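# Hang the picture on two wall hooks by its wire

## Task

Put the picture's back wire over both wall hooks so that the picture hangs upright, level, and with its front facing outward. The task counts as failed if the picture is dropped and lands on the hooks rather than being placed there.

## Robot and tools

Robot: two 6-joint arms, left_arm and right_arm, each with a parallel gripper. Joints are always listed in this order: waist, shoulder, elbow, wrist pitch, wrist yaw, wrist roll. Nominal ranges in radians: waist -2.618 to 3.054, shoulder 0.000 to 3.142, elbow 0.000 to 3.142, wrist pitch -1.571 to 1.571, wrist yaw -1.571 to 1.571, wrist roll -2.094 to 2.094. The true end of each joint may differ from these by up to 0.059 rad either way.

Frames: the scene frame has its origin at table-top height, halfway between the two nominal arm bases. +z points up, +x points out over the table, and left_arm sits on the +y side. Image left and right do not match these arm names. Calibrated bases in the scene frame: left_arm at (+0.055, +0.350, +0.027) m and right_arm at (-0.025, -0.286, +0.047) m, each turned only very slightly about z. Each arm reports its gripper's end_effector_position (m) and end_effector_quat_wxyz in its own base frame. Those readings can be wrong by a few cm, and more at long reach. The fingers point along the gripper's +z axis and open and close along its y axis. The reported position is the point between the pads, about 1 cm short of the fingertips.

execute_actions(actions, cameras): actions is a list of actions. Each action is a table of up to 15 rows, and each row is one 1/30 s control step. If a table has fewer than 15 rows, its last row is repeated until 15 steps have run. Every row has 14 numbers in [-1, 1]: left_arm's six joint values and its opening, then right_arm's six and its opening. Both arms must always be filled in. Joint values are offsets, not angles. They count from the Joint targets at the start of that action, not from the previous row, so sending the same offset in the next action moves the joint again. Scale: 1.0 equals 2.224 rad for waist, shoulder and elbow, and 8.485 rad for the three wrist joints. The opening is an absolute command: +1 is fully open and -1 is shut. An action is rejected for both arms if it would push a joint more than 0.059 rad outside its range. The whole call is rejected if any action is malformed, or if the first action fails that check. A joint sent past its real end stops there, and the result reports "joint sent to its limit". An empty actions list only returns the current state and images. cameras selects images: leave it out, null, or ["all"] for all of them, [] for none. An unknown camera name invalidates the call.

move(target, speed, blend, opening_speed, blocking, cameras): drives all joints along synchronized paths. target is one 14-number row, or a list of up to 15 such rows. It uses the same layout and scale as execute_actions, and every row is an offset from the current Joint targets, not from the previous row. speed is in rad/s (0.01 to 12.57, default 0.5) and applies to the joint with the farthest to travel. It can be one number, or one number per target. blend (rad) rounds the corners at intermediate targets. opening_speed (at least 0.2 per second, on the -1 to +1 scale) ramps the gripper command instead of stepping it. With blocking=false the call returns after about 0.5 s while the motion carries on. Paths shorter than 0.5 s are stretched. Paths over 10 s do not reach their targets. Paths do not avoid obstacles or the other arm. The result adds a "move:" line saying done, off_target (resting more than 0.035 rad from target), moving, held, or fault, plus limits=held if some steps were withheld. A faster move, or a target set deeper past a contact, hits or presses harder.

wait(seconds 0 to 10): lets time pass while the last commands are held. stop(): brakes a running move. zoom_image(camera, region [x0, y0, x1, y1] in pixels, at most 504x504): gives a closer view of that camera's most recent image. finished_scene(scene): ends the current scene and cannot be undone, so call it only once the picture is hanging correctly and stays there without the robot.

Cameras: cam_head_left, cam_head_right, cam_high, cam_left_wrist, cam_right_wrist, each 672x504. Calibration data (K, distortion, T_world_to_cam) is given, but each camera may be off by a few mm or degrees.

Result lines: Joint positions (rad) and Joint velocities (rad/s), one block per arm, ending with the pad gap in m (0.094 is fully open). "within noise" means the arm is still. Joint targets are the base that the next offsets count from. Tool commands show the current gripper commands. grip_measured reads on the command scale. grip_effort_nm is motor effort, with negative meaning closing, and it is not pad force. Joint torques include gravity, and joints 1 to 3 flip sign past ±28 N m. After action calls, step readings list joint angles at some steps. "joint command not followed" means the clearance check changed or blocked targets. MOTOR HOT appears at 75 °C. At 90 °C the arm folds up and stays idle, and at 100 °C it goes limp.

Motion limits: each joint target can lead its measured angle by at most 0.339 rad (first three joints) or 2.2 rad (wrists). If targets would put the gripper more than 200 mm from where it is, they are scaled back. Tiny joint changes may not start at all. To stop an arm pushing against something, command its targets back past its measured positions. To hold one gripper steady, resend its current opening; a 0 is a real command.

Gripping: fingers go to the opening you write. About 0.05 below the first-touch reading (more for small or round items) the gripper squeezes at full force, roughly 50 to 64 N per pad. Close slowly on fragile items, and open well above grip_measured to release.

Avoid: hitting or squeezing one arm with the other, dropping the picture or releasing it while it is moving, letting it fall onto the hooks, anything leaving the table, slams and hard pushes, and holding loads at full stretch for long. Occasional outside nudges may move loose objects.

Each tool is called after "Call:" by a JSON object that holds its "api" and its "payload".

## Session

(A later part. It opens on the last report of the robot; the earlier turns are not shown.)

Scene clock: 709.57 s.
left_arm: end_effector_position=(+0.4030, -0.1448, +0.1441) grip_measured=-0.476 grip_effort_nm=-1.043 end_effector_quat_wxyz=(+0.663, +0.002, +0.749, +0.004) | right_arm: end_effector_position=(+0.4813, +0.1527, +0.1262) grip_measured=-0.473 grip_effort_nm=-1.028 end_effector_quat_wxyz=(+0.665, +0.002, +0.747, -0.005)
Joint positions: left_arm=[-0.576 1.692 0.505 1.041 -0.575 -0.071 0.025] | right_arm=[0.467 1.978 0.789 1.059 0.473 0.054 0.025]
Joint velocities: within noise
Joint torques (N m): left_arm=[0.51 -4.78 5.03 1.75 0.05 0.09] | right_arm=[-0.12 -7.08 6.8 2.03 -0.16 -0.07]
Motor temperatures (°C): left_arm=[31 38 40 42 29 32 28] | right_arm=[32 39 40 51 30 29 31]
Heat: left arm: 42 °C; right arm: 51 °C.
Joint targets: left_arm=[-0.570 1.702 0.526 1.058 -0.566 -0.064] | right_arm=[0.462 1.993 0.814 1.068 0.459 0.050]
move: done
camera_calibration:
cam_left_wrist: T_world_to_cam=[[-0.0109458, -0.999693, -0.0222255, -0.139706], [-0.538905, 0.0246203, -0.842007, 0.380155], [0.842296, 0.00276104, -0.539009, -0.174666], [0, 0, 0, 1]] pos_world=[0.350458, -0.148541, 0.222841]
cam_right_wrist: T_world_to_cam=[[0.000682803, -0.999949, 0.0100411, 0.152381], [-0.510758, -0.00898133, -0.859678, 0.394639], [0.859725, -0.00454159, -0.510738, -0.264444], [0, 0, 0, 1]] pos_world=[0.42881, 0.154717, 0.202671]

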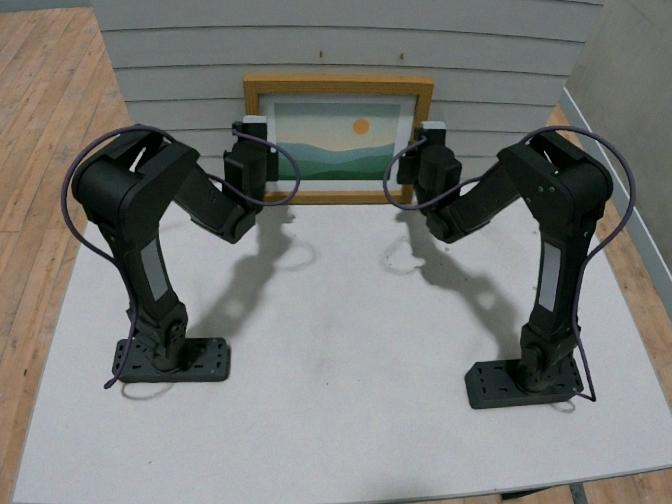

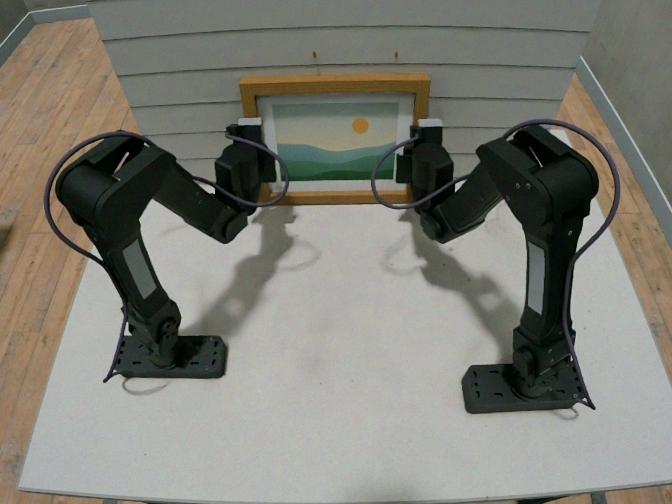

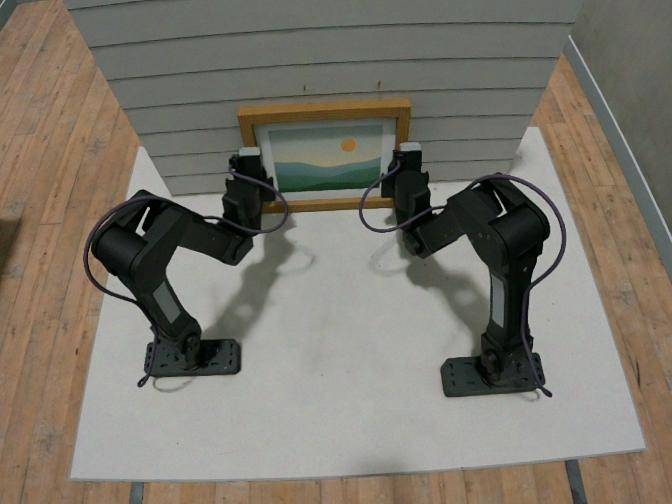

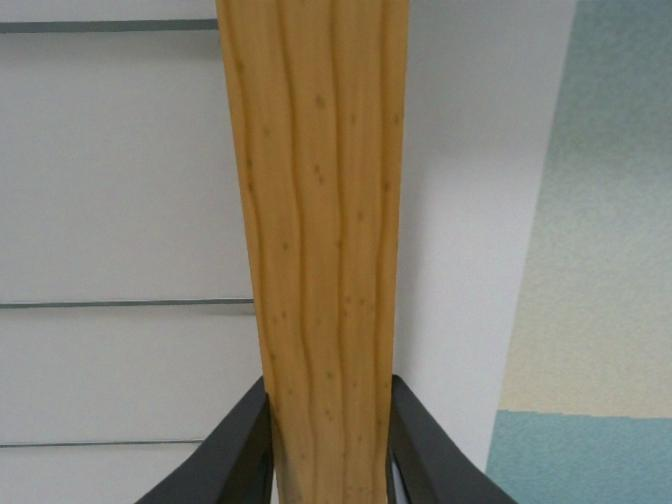

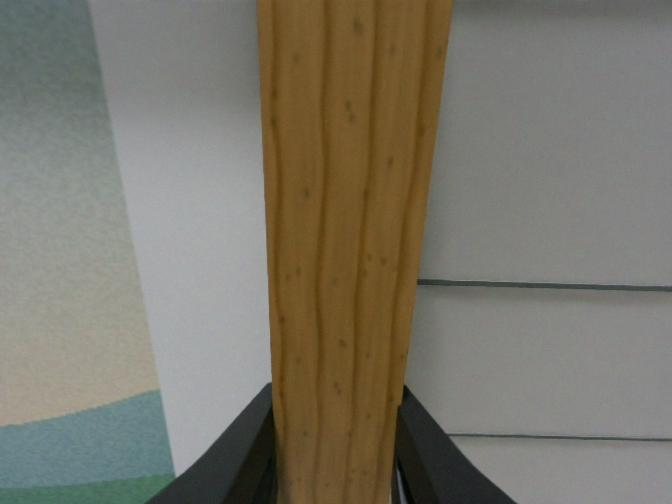

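Call:
{"api": "move", "payload": {"target": [-0.0167, -0.0678, -0.01025, -0.0155, -0.00443, -0.0006, -0.65, 0.0106, -0.0554, -0.0225, -0.00885, 0.00284, 0.0003, -0.65], "speed": 0.1}}

Scene clock: 803.40 s.
left_arm: end_effector_position=(+0.3913, -0.1454, +0.1474) grip_measured=-0.476 grip_effort_nm=-1.048 end_effector_quat_wxyz=(+0.644, +0.008, +0.765, +0.009) | right_arm: end_effector_position=(+0.4724, +0.1531, +0.1267) grip_measured=-0.474 grip_effort_nm=-1.038 end_effector_quat_wxyz=(+0.648, +0.000, +0.762, -0.004)
Joint positions: left_arm=[-0.599 1.592 0.499 0.885 -0.592 -0.094 0.025] | right_arm=[0.476 1.918 0.769 0.967 0.475 0.078 0.025]
Joint velocities: within noise
Joint torques (N m): left_arm=[-0.61 -8.34 4 2 -0.2 0.3] | right_arm=[0.57 -11.84 4.49 2.26 0.07 -0.21]
Motor temperatures (°C): left_arm=[31 39 41 44 29 32 30] | right_arm=[32 41 40 51 30 29 33]
Heat: left arm: 44 °C; right arm: 51 °C.
Joint targets: left_arm=[-0.607 1.552 0.503 0.927 -0.604 -0.069] | right_arm=[0.485 1.870 0.765 0.993 0.483 0.052]
move: off_target (left_arm, right_arm); left_arm: the shoulder is farthest, 0.041 rad from its target; right_arm: the shoulder is farthest, 0.048 rad from its target
camera_calibration:
cam_left_wrist: T_world_to_cam=[[-0.0154195, -0.99923, -0.0360898, -0.136596], [-0.580474, 0.0383347, -0.813376, 0.390649], [0.814133, 0.00840731, -0.580618, -0.145077], [0, 0, 0, 1]] pos_world=[0.342767, -0.150247, 0.22858]
cam_right_wrist: T_world_to_cam=[[0.00540928, -0.999939, 0.00957862, 0.150563], [-0.54904, -0.0109757, -0.835724, 0.405854], [0.835779, -0.000738376, -0.549066, -0.240958], [0, 0, 0, 1]] pos_world=[0.423403, 0.15483, 0.205438]

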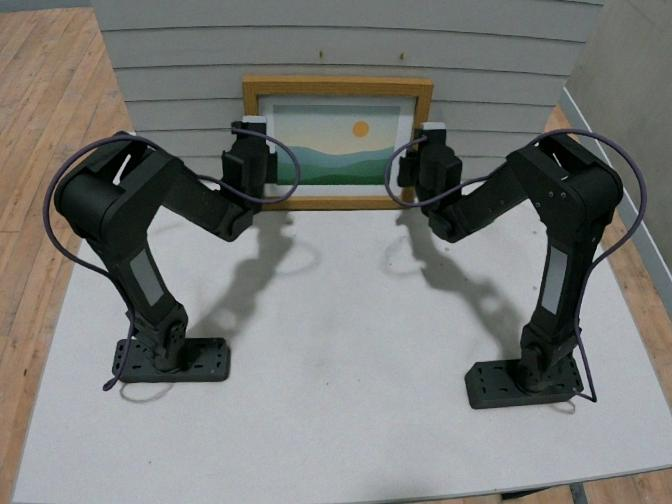

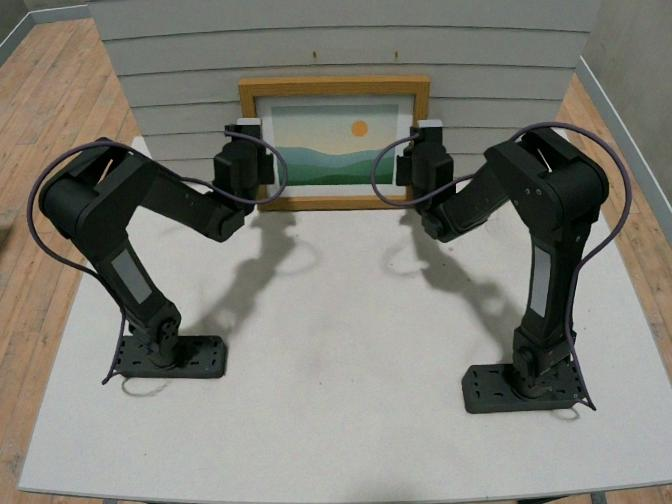

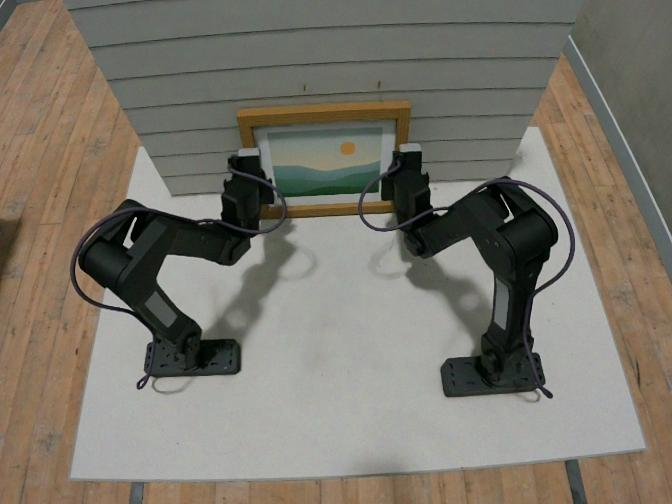

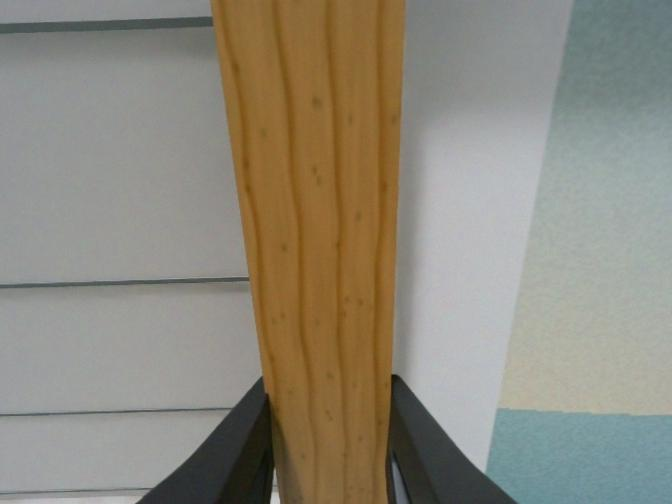

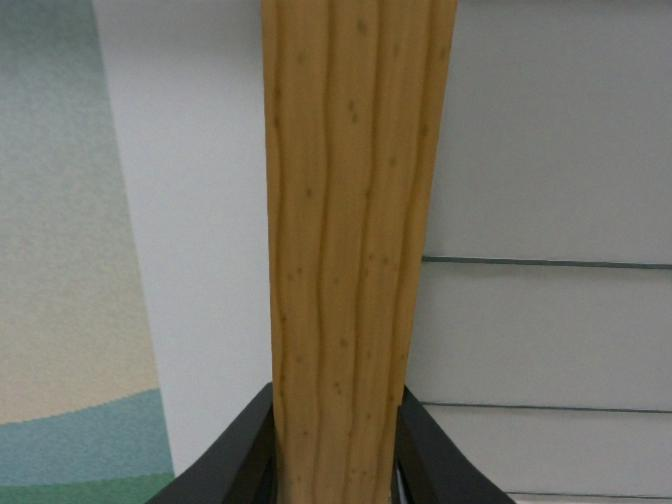

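Call:
{"api": "zoom_image", "payload": {"camera": "cam_head_left", "region": [230, 150, 450, 230]}}

Call:
{"api": "zoom_image", "payload": {"camera": "cam_high", "region": [230, 90, 430, 240]}}

Scaled by 2.291 from the camera's 672x504 image, which has a finer 960x720 frame.

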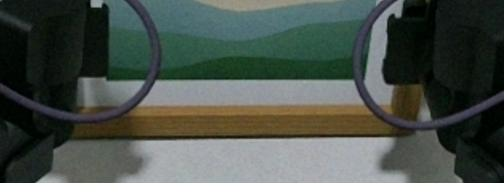

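Scaled by 2.520 from the camera's 672x504 image, which has a finer 960x720 frame.

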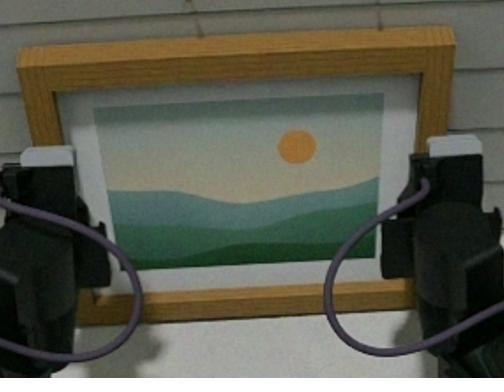

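Call:
{"api": "move", "payload": {"target": [[0, -0.0180, 0, 0.0050, 0, 0, -0.65, 0, -0.0216, 0, 0.0031, 0, 0, -0.65], [-0.0151, -0.1154, 0.0561, -0.0728, 0.0013, -0.0198, -0.65, 0.0098, -0.1121, 0.0281, -0.0629, -0.0014, 0.0143, -0.65]], "speed": [0.1, 0.2]}}

Scene clock: 854.03 s.
left_arm: end_effector_position=(+0.3576, -0.1426, +0.1476) grip_measured=-0.476 grip_effort_nm=-1.053 end_effector_quat_wxyz=(+0.549, +0.010, +0.836, +0.006) | right_arm: end_effector_position=(+0.4343, +0.1530, +0.1261) grip_measured=-0.474 grip_effort_nm=-1.038 end_effector_quat_wxyz=(+0.545, -0.005, +0.838, +0.001)
Joint positions: left_arm=[-0.637 1.338 0.585 0.26 -0.577 -0.262 0.025] | right_arm=[0.506 1.67 0.787 0.416 0.452 0.214 0.025]
Joint velocities: within noise
Joint torques (N m): left_arm=[-0.25 -7.28 7.8 2 -0.32 0.3] | right_arm=[0.17 -10.73 8.95 2.35 0.23 -0.44]
Motor temperatures (°C): left_arm=[31 40 41 46 29 32 31] | right_arm=[32 51 41 53 30 29 34]
Heat: left arm: 46 °C; right arm: 53 °C.
Joint targets: left_arm=[-0.640 1.295 0.628 0.309 -0.593 -0.237] | right_arm=[0.507 1.621 0.827 0.460 0.471 0.174]
move: off_target (left_arm, right_arm); left_arm: the wrist pitch is farthest, 0.050 rad from its target; right_arm: the shoulder is farthest, 0.050 rad from its target
camera_calibration:
cam_left_wrist: T_world_to_cam=[[-0.02731, -0.999166, -0.0303482, -0.130809], [-0.754347, 0.0405199, -0.655225, 0.410356], [0.655908, 0.0049989, -0.754824, -0.035721], [0, 0, 0, 1]] pos_world=[0.329408, -0.147149, 0.237943]
cam_right_wrist: T_world_to_cam=[[0.020397, -0.999785, 0.00373837, 0.144937], [-0.742859, -0.0176576, -0.669215, 0.448593], [0.669137, 0.0108729, -0.74306, -0.114365], [0, 0, 0, 1]] pos_world=[0.406811, 0.154071, 0.214684]

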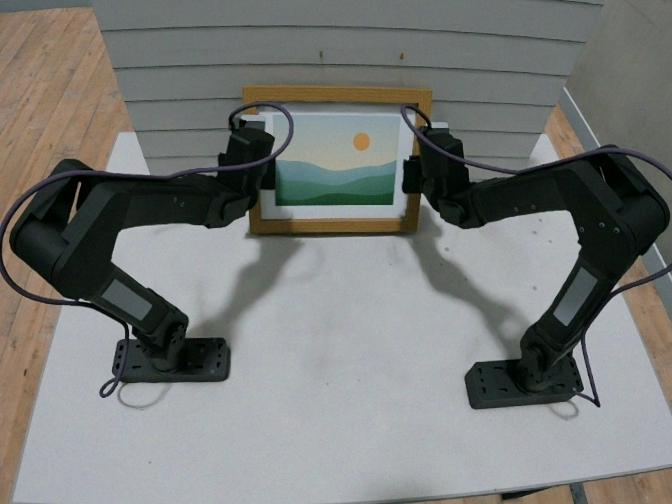

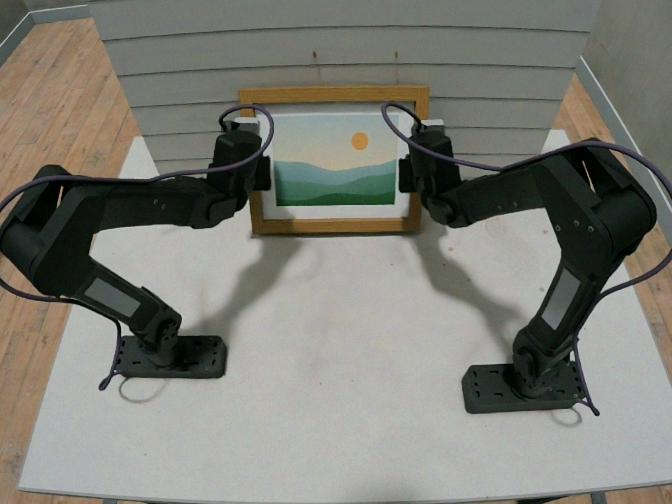

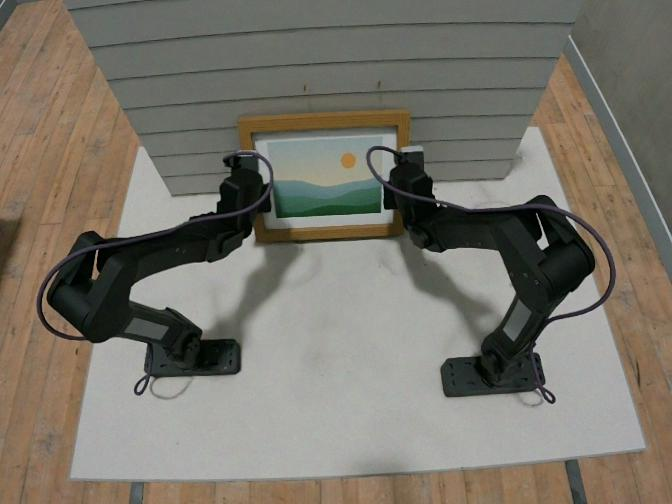

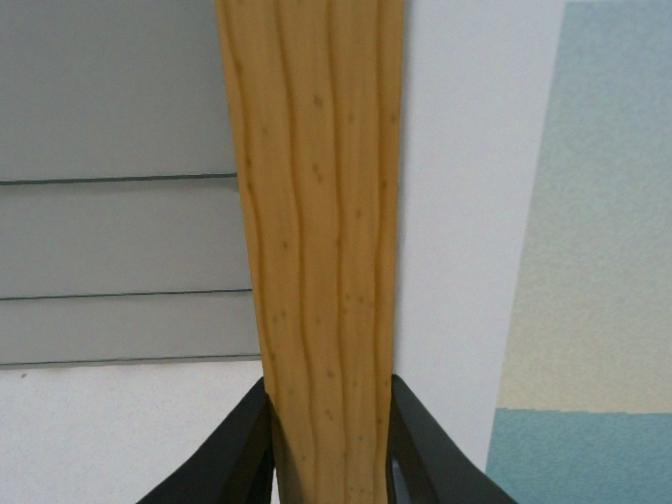

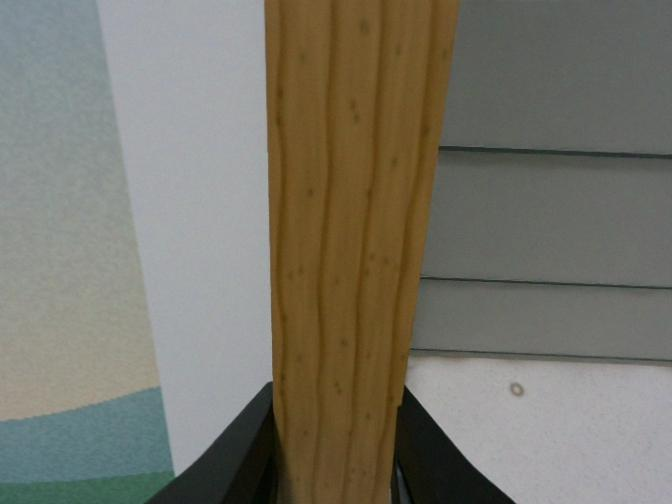

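Call:
{"api": "move", "payload": {"target": [0.0152, 0.0317, 0.0066, 0.0077, 0.0035, 0.0020, -0.65, -0.0095, 0.0290, 0.0150, 0.0042, -0.0023, -0.0011, -0.65], "speed": 0.08, "cameras": ["cam_head_left", "cam_head_right", "cam_high"]}}

Scene clock: 889.23 s.
left_arm: end_effector_position=(+0.3665, -0.1430, +0.1468) grip_measured=-0.476 grip_effort_nm=-1.048 end_effector_quat_wxyz=(+0.551, +0.007, +0.834, +0.001) | right_arm: end_effector_position=(+0.4417, +0.1529, +0.1301) grip_measured=-0.474 grip_effort_nm=-1.038 end_effector_quat_wxyz=(+0.549, -0.005, +0.836, -0.002)
Joint positions: left_arm=[-0.616 1.372 0.599 0.293 -0.555 -0.258 0.025] | right_arm=[0.498 1.686 0.815 0.413 0.452 0.202 0.025]
Joint velocities: within noise
Joint torques (N m): left_arm=[0.87 -4.56 7.8 2.38 -0.24 0.41] | right_arm=[-1.07 -6.86 9.46 2.68 0.08 -0.48]
Motor temperatures (°C): left_arm=[31 42 43 47 29 32 31] | right_arm=[32 50 46 51 30 30 34]
Heat: left arm: 47 °C; right arm: 51 °C.
Joint targets: left_arm=[-0.606 1.365 0.642 0.374 -0.563 -0.220] | right_arm=[0.486 1.685 0.860 0.495 0.452 0.164]
move: off_target (left_arm, right_arm); left_arm: the wrist pitch is farthest, 0.081 rad from its target; right_arm: the wrist pitch is farthest, 0.083 rad from its target
Images, in order (width x height): cam_head_left 672x504, cam_head_right 672x504, cam_high 672x504.

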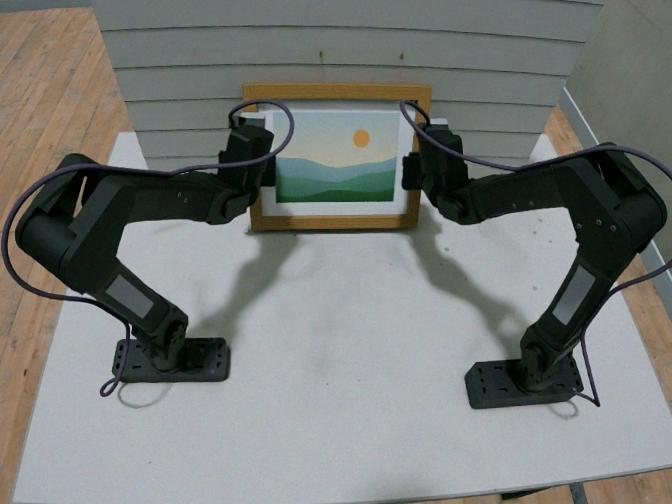

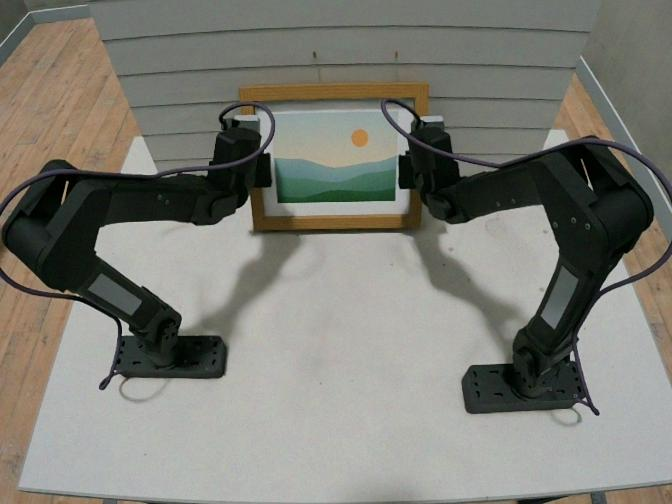

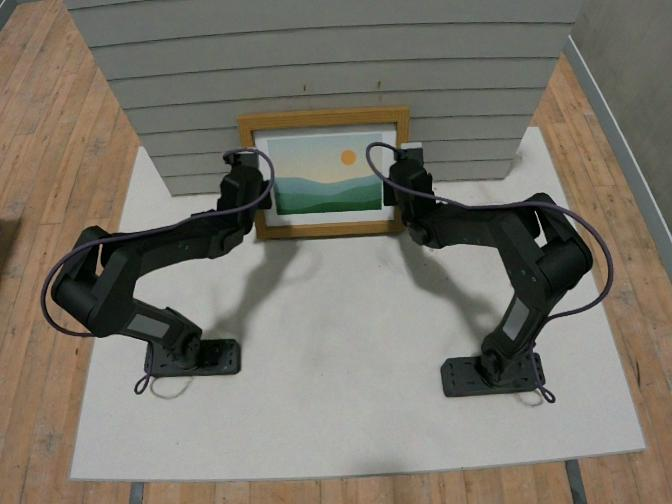

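Call:
{"api": "move", "payload": {"target": [[-0.0045, 0.0076, -0.0099, -0.0074, 0.0009, -0.0045, -0.65, 0.0040, 0.0040, -0.0099, -0.0065, 0, 0.0037, -0.65], [-0.0045, 0.0076, -0.0099, -0.0074, 0.0009, -0.0045, 1.0, 0.0040, 0.0040, -0.0099, -0.0065, 0, 0.0037, -0.65]], "speed": 0.08, "opening_speed": 0.6}}

Scene clock: 913.50 s.
left_arm: end_effector_position=(+0.3665, -0.1454, +0.1403) grip_measured=+0.998 grip_effort_nm=0.071 end_effector_quat_wxyz=(+0.544, +0.010, +0.839, -0.002) | right_arm: end_effector_position=(+0.4382, +0.1520, +0.1188) grip_measured=-0.474 grip_effort_nm=-1.033 end_effector_quat_wxyz=(+0.532, -0.004, +0.847, -0.003)
Joint positions: left_arm=[-0.616 1.388 0.599 0.293 -0.542 -0.263 0.094] | right_arm=[0.498 1.695 0.815 0.377 0.447 0.222 0.025]
Joint velocities: within noise
Joint torques (N m): left_arm=[-0.12 -4.59 6.13 1.66 -0.3 0.08] | right_arm=[-0.27 -7.02 7.34 2.47 0.17 -0.27]
Motor temperatures (°C): left_arm=[31 40 45 46 29 32 31] | right_arm=[32 43 46 53 30 30 34]
Heat: left arm: 46 °C; right arm: 53 °C.
Joint targets: left_arm=[-0.616 1.382 0.620 0.312 -0.556 -0.258] | right_arm=[0.495 1.694 0.838 0.440 0.451 0.196]
move: off_target (right_arm); target 2's new numbers were sent with left_arm's wrist pitch 0.043 rad from that target; right_arm: the wrist pitch is farthest, 0.063 rad from its target
camera_calibration:
cam_left_wrist: T_world_to_cam=[[-0.036221, -0.999195, -0.0172177, -0.132263], [-0.761998, 0.0387614, -0.646419, 0.413676], [0.646566, -0.0102941, -0.762789, -0.044792], [0, 0, 0, 1]] pos_world=[0.339391, -0.148652, 0.230964]
cam_right_wrist: T_world_to_cam=[[0.0138122, -0.999852, 0.01026, 0.145963], [-0.763941, -0.0171725, -0.645058, 0.452932], [0.645138, 0.00107159, -0.764065, -0.107934], [0, 0, 0, 1]] pos_world=[0.413629, 0.153835, 0.208201]

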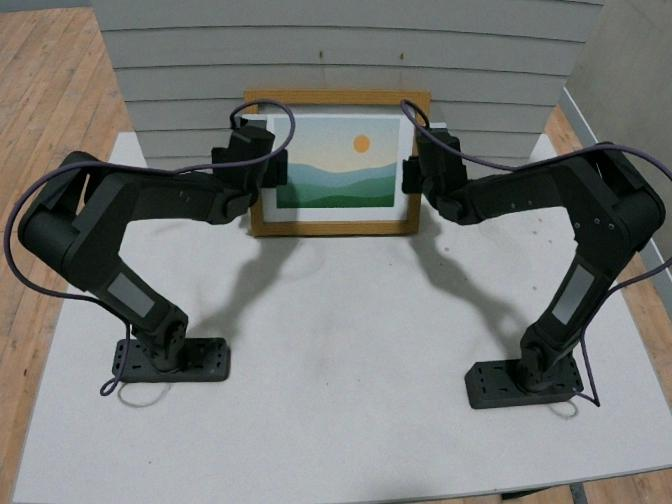

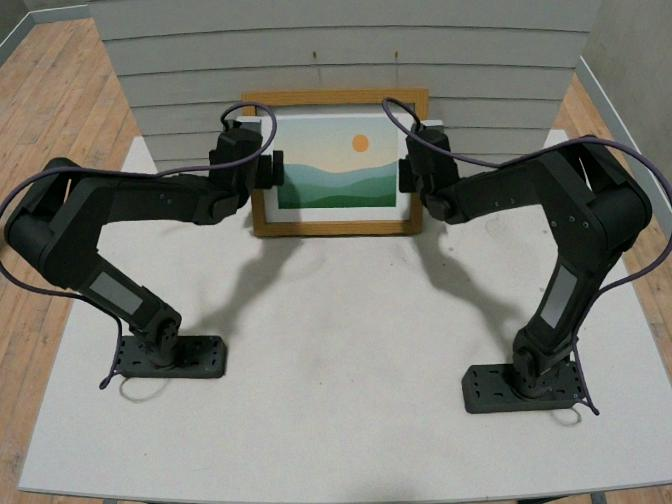

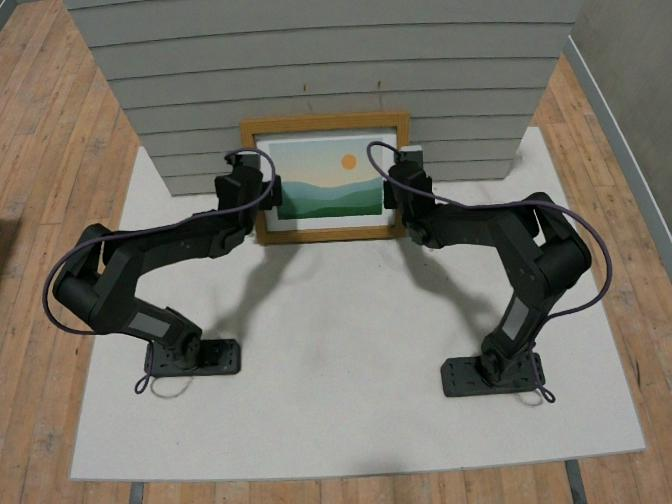

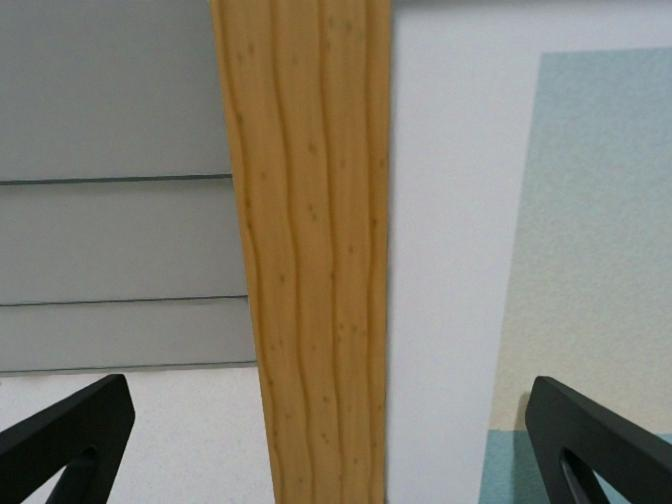

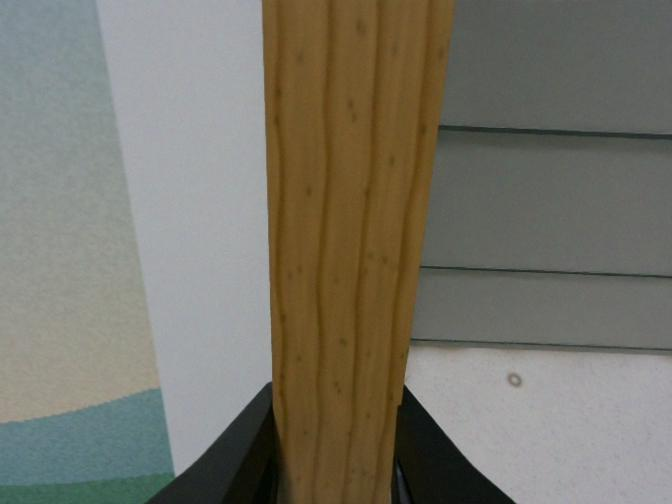

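Call:
{"api": "move", "payload": {"target": [[-0.0540, -0.1060, -0.0363, -0.0224, -0.0126, -0.0071, 1.0, 0, 0, 0, 0, 0, 0, -0.65], [-0.0378, -0.4024, -0.0634, -0.0358, -0.0123, 0.0068, 1.0, 0, 0, 0, 0, 0, 0, -0.65], [0.4033, -0.4024, -0.0634, -0.0358, 0.2460, -0.1547, 1.0, 0, 0, 0, 0, 0, 0, -0.65], [0.4033, 0.3192, 0.0151, 0.1328, 0.2460, -0.1547, 1.0, 0, 0, 0, 0, 0, 0, -0.65]], "speed": [0.2, 0.8, 1.2, 0.8], "blend": [0, 0.1, 0.1, 0]}}

Scene clock: 971.50 s.
left_arm: end_effector_position=(+0.3540, -0.0842, +0.1102) grip_measured=+0.998 grip_effort_nm=0.061 end_effector_quat_wxyz=(+0.098, -0.125, +0.696, -0.700) | right_arm: end_effector_position=(+0.4382, +0.1520, +0.1188) grip_measured=-0.474 grip_effort_nm=-1.043 end_effector_quat_wxyz=(+0.532, -0.004, +0.847, -0.003)
Joint positions: left_arm=[0.275 2.085 0.64 1.41 1.528 -1.574 0.094] | right_arm=[0.498 1.695 0.815 0.377 0.447 0.222 0.025]
Joint velocities: within noise
Joint torques (N m): left_arm=[0.53 -6.46 3.06 1.28 0.07 0.07] | right_arm=[-0.35 -7.02 7.71 2.5 0.09 -0.3]
Motor temperatures (°C): left_arm=[31 39 43 43 29 32 30] | right_arm=[32 40 45 55 30 30 35]
Heat: left arm: 43 °C; right arm: 55 °C.
Joint targets: left_arm=[0.281 2.092 0.654 1.438 1.532 -1.571] | right_arm=[0.495 1.694 0.838 0.440 0.451 0.196]
move: off_target (right_arm); right_arm: the wrist pitch is farthest, 0.063 rad from its target
camera_calibration:
cam_left_wrist: T_world_to_cam=[[0.0184801, 0.0173327, 0.999679, -0.117777], [-0.991434, 0.129613, 0.0160805, 0.39812], [-0.129293, -0.991413, 0.0195795, 0.0468402], [0, 0, 0, 1]] pos_world=[0.402943, -0.00312234, 0.110421]
cam_right_wrist: T_world_to_cam=[[0.0138122, -0.999852, 0.01026, 0.145963], [-0.763941, -0.0171725, -0.645058, 0.452932], [0.645138, 0.00107159, -0.764065, -0.107934], [0, 0, 0, 1]] pos_world=[0.413629, 0.153835, 0.208201]

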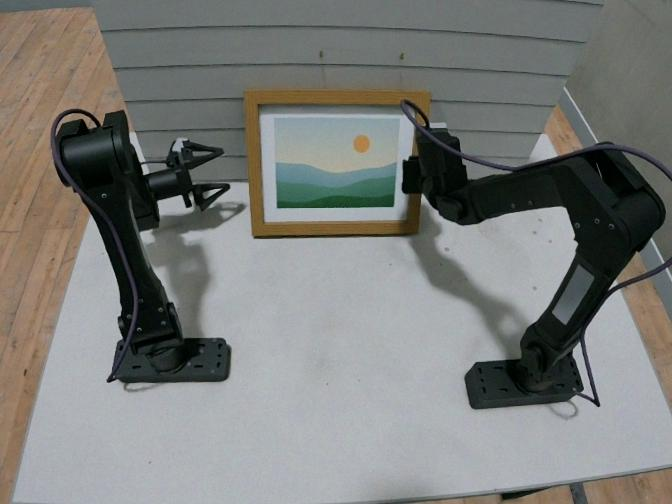

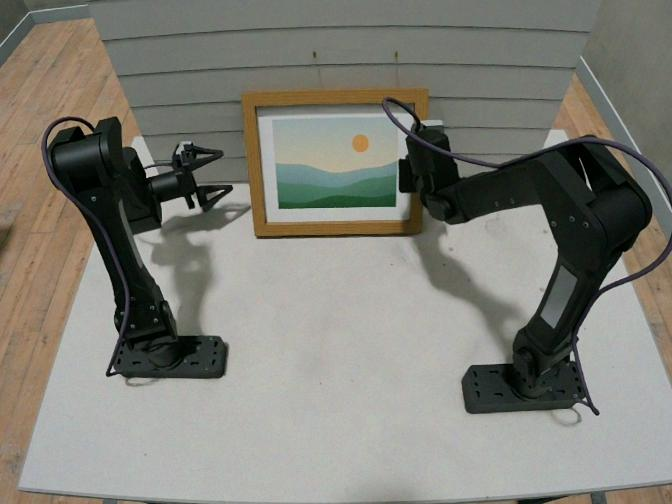

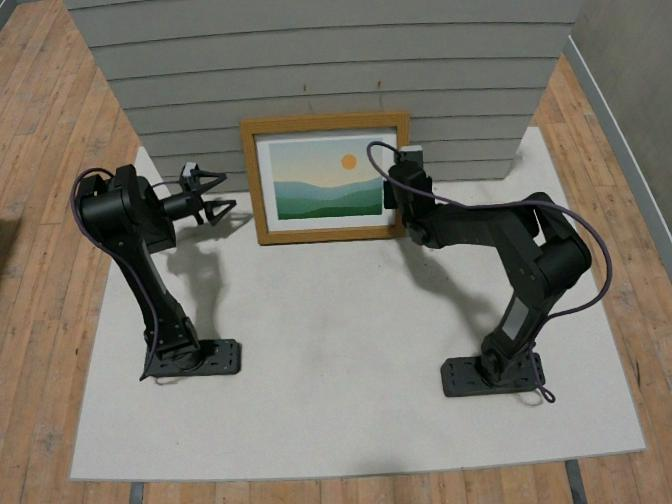

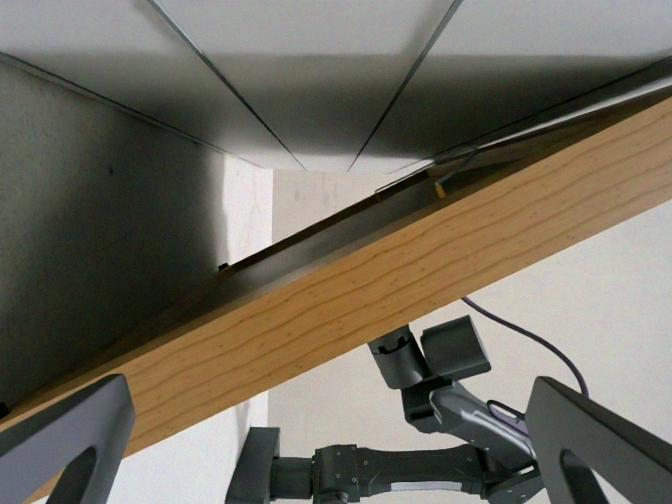

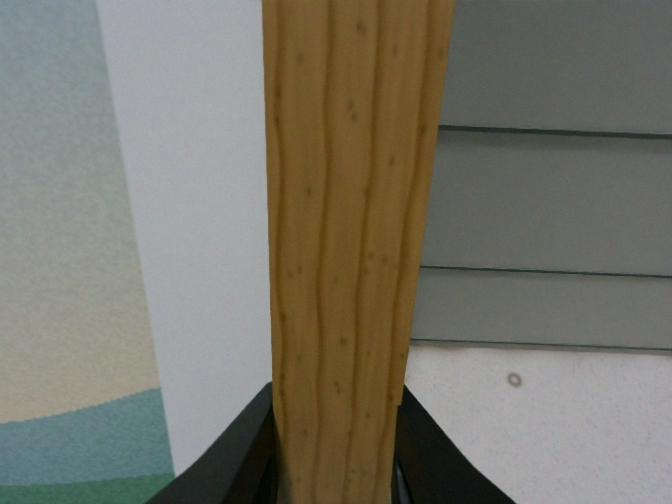

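Call:
{"api": "zoom_image", "payload": {"camera": "cam_left_wrist", "region": [340, 100, 560, 240]}}

Call:
{"api": "zoom_image", "payload": {"camera": "cam_left_wrist", "region": [200, 120, 460, 300]}}

Scaled by 2.291 from the camera's 672x504 image, which has a finer 960x720 frame.

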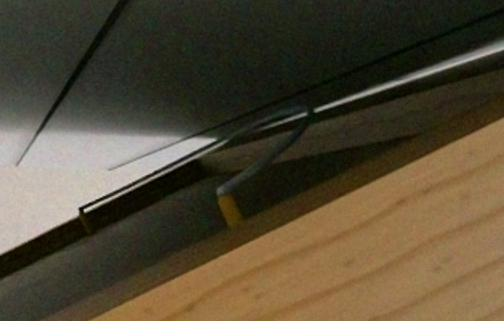

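Scaled by 1.938 from the camera's 672x504 image, which has a finer 960x720 frame.

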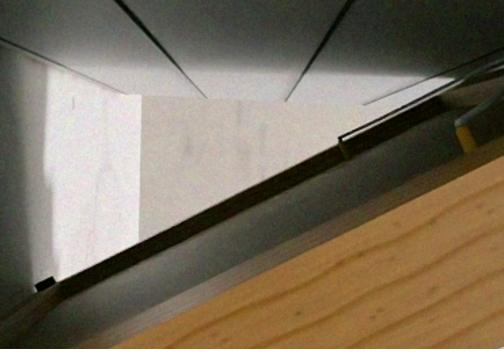

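Call:
{"api": "move", "payload": {"target": [-0.0039, -0.1169, 0.0351, -0.0398, -0.0012, 0, 1.0, 0, 0, 0, 0, 0, 0, -0.65], "speed": 0.5, "cameras": ["cam_left_wrist"]}}

Call:
{"api": "zoom_image", "payload": {"camera": "cam_left_wrist", "region": [150, 80, 420, 280]}}

Scene clock: 1038.67 s.
left_arm: end_effector_position=(+0.3647, -0.0812, +0.1728) grip_measured=+0.998 grip_effort_nm=0.066 end_effector_quat_wxyz=(+0.101, -0.122, +0.697, -0.699) | right_arm: end_effector_position=(+0.4382, +0.1520, +0.1188) grip_measured=-0.474 grip_effort_nm=-1.038 end_effector_quat_wxyz=(+0.532, -0.004, +0.847, -0.003)
Joint positions: left_arm=[0.275 1.854 0.716 1.11 1.528 -1.574 0.094] | right_arm=[0.498 1.695 0.815 0.377 0.447 0.222 0.025]
Joint velocities: within noise
Joint torques (N m): left_arm=[-0.17 -8.24 4.45 0.87 -0.05 0.05] | right_arm=[-0.38 -6.99 7.61 2.52 0.12 -0.29]
Motor temperatures (°C): left_arm=[31 42 40 40 29 32 29] | right_arm=[32 40 45 56 30 30 35]
Heat: left arm: 42 °C; right arm: 56 °C.
Joint targets: left_arm=[0.272 1.832 0.732 1.101 1.522 -1.571] | right_arm=[0.495 1.694 0.838 0.440 0.451 0.196]
move: off_target (right_arm); right_arm: the wrist pitch is farthest, 0.063 rad from its target
camera_calibration:
cam_left_wrist: T_world_to_cam=[[0.0111404, 0.0152924, 0.999821, -0.178198], [-0.991531, 0.129553, 0.00906651, 0.408579], [-0.129391, -0.991455, 0.0166062, 0.0504116], [0, 0, 0, 1]] pos_world=[0.413626, -0.000226855, 0.173625]
Images, in order (width x height): cam_left_wrist 672x504.

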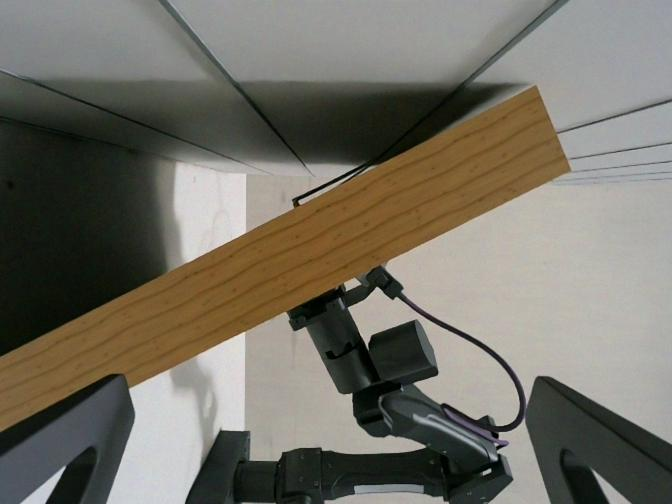

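Scaled by 1.867 from the camera's 672x504 image, which has a finer 960x720 frame.

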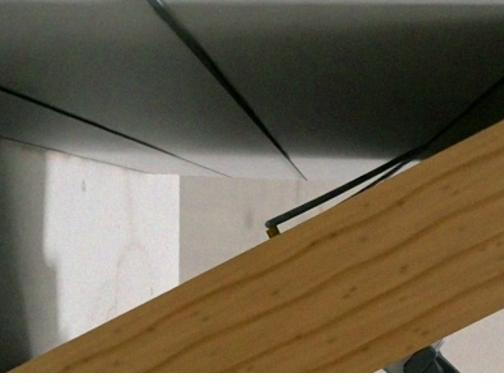

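Call:
{"api": "move", "payload": {"target": [0.0040, 0.2045, -0.0256, 0.0428, 0.0012, 0.0174, 1.0, 0, 0, 0, 0, 0, 0, -0.65], "speed": 0.5, "cameras": ["cam_left_wrist", "cam_head_left"]}}

Call:
{"api": "zoom_image", "payload": {"camera": "cam_left_wrist", "region": [330, 60, 600, 260]}}

Scene clock: 1116.23 s.
left_arm: end_effector_position=(+0.3571, -0.0834, +0.0599) grip_measured=+0.998 grip_effort_nm=0.066 end_effector_quat_wxyz=(+0.100, -0.123, +0.699, -0.698) | right_arm: end_effector_position=(+0.4382, +0.1520, +0.1188) grip_measured=-0.474 grip_effort_nm=-1.033 end_effector_quat_wxyz=(+0.532, -0.004, +0.847, -0.003)
Joint positions: left_arm=[0.275 2.278 0.677 1.436 1.528 -1.44 0.094] | right_arm=[0.498 1.695 0.815 0.377 0.447 0.222 0.025]
Joint velocities: within noise
Joint torques (N m): left_arm=[0.51 -6.86 1.14 1.3 0.15 0.21] | right_arm=[-0.25 -6.75 7.5 2.53 0.15 -0.25]
Motor temperatures (°C): left_arm=[31 46 40 38 29 32 29] | right_arm=[32 40 45 57 30 30 36]
Heat: left arm: 46 °C; right arm: 57 °C.
Joint targets: left_arm=[0.281 2.287 0.675 1.464 1.532 -1.423] | right_arm=[0.495 1.694 0.838 0.440 0.451 0.195]
move: off_target (right_arm); right_arm: the wrist pitch is farthest, 0.063 rad from its target
camera_calibration:
cam_left_wrist: T_world_to_cam=[[0.015455, 0.0105688, 0.999825, -0.0671602], [-0.991407, 0.13007, 0.01395, 0.402001], [-0.1299, -0.991448, 0.0124882, 0.0496654], [0, 0, 0, 1]] pos_world=[0.406036, -0.0023377, 0.0609203]
Images, in order (width x height): cam_head_left 672x504, cam_left_wrist 672x504.

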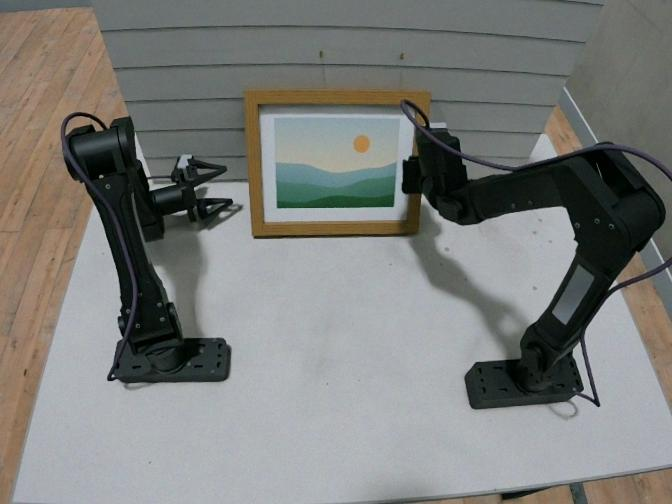

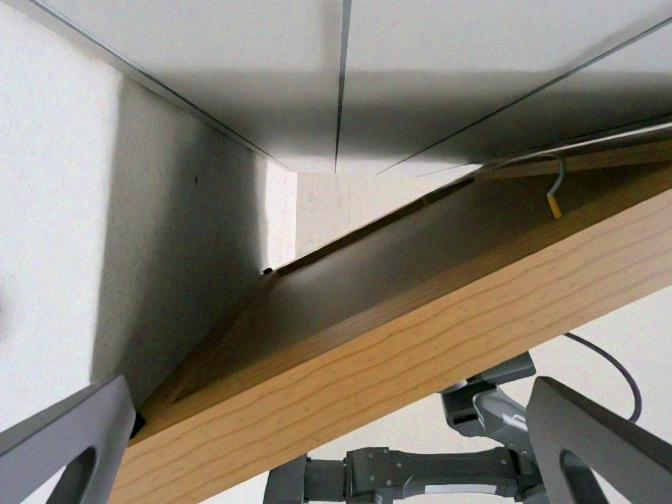

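Scaled by 1.867 from the camera's 672x504 image, which has a finer 960x720 frame.

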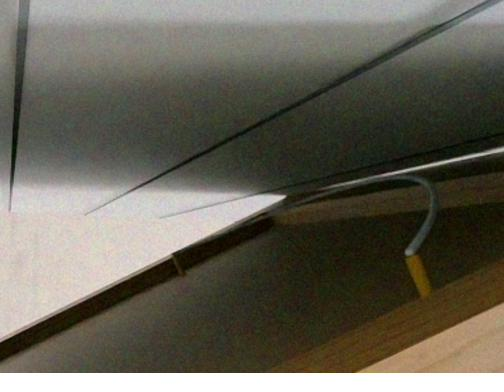

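Call:
{"api": "move", "payload": {"target": [[0, -0.8094, -0.0881, -0.1716, 0, -0.0174, 1.0, 0, 0, 0, 0, 0, 0, -0.65], [-0.4411, -0.8094, -0.0881, -0.1716, -0.2583, 0.1441, 1.0, 0, 0, 0, 0, 0, 0, -0.65], [-0.4573, -0.5130, -0.0612, -0.1582, -0.2587, 0.1302, 1.0, 0, 0, 0, 0, 0, 0, -0.65]], "speed": [0.9, 1.2, 0.6], "blend": [0.1, 0.1, 0]}}

Scene clock: 1360.80 s.
left_arm: end_effector_position=(+0.3160, -0.1366, +0.1540) grip_measured=+0.999 grip_effort_nm=0.066 end_effector_quat_wxyz=(+0.545, +0.018, +0.838, +0.008) | right_arm: end_effector_position=(+0.4382, +0.1520, +0.1188) grip_measured=-0.474 grip_effort_nm=-1.038 end_effector_quat_wxyz=(+0.532, -0.004, +0.847, -0.003)
Joint positions: left_arm=[-0.73 1.146 0.51 0.102 -0.65 -0.307 0.094] | right_arm=[0.498 1.695 0.815 0.376 0.447 0.222 0.025]
Joint velocities: within noise
Joint torques (N m): left_arm=[-0.59 -2.5 6.93 1.61 -0.33 -0.08] | right_arm=[-0.35 -6.91 7.76 2.53 0.18 -0.28]
Motor temperatures (°C): left_arm=[31 41 36 37 29 32 28] | right_arm=[32 39 46 58 30 30 36]
Heat: left arm: 41 °C; right arm: 58 °C.
Joint targets: left_arm=[-0.736 1.146 0.539 0.122 -0.663 -0.318] | right_arm=[0.495 1.694 0.838 0.440 0.451 0.195]
move: off_target (right_arm); right_arm: the wrist pitch is farthest, 0.064 rad from its target
camera_calibration:
cam_left_wrist: T_world_to_cam=[[-0.0383226, -0.998389, -0.0418403, -0.120347], [-0.75945, 0.0563125, -0.648124, 0.385487], [0.649436, 0.00693778, -0.760384, -0.000522301], [0, 0, 0, 1]] pos_world=[0.288485, -0.141857, 0.244411]
cam_right_wrist: T_world_to_cam=[[0.0138408, -0.999849, 0.0105361, 0.145893], [-0.764213, -0.0173729, -0.64473, 0.453005], [0.644816, 0.000871785, -0.764337, -0.107713], [0, 0, 0, 1]] pos_world=[0.413628, 0.153834, 0.2082]

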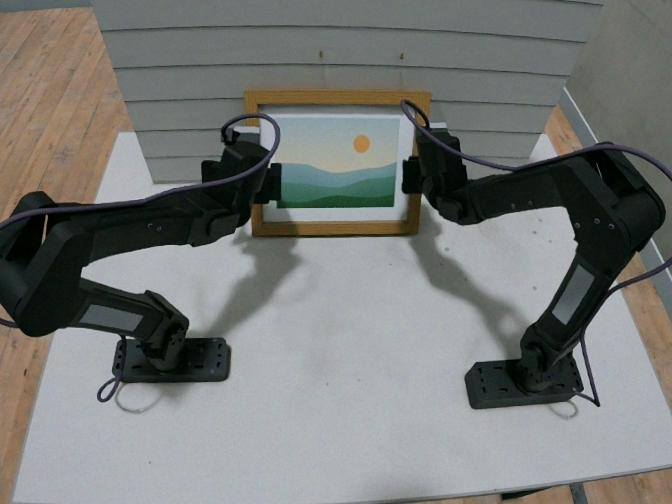

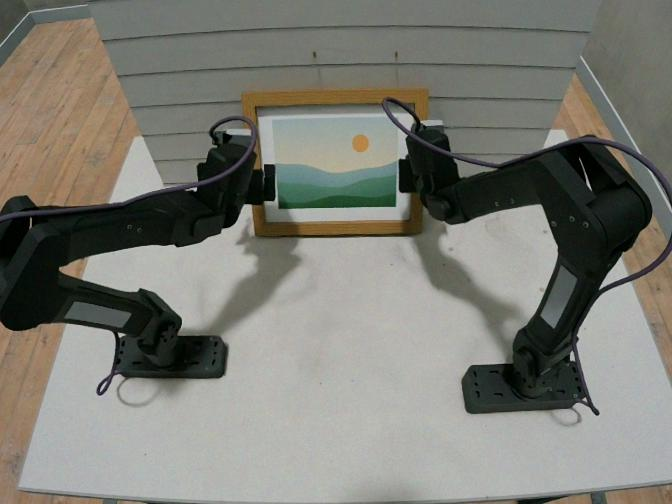

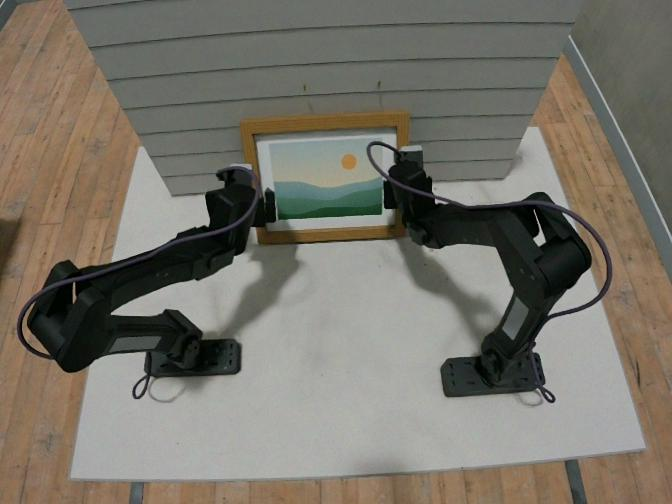

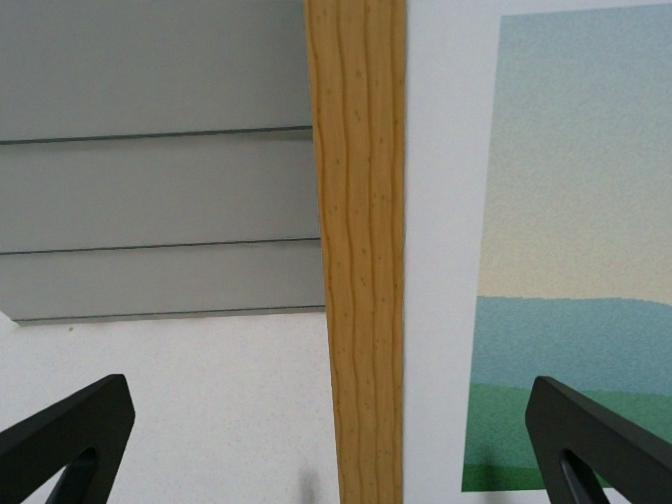

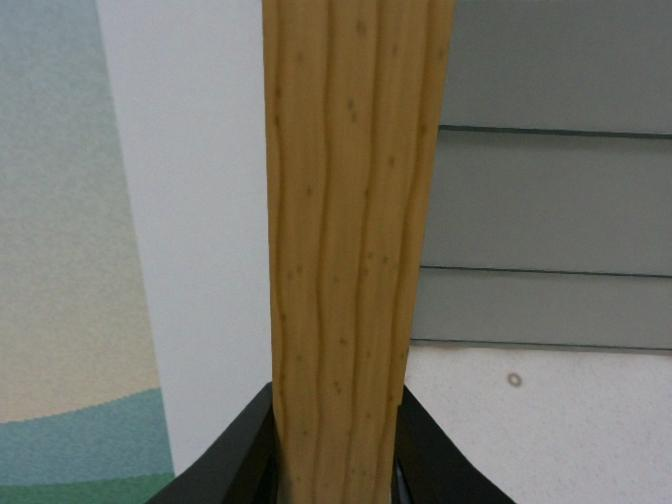

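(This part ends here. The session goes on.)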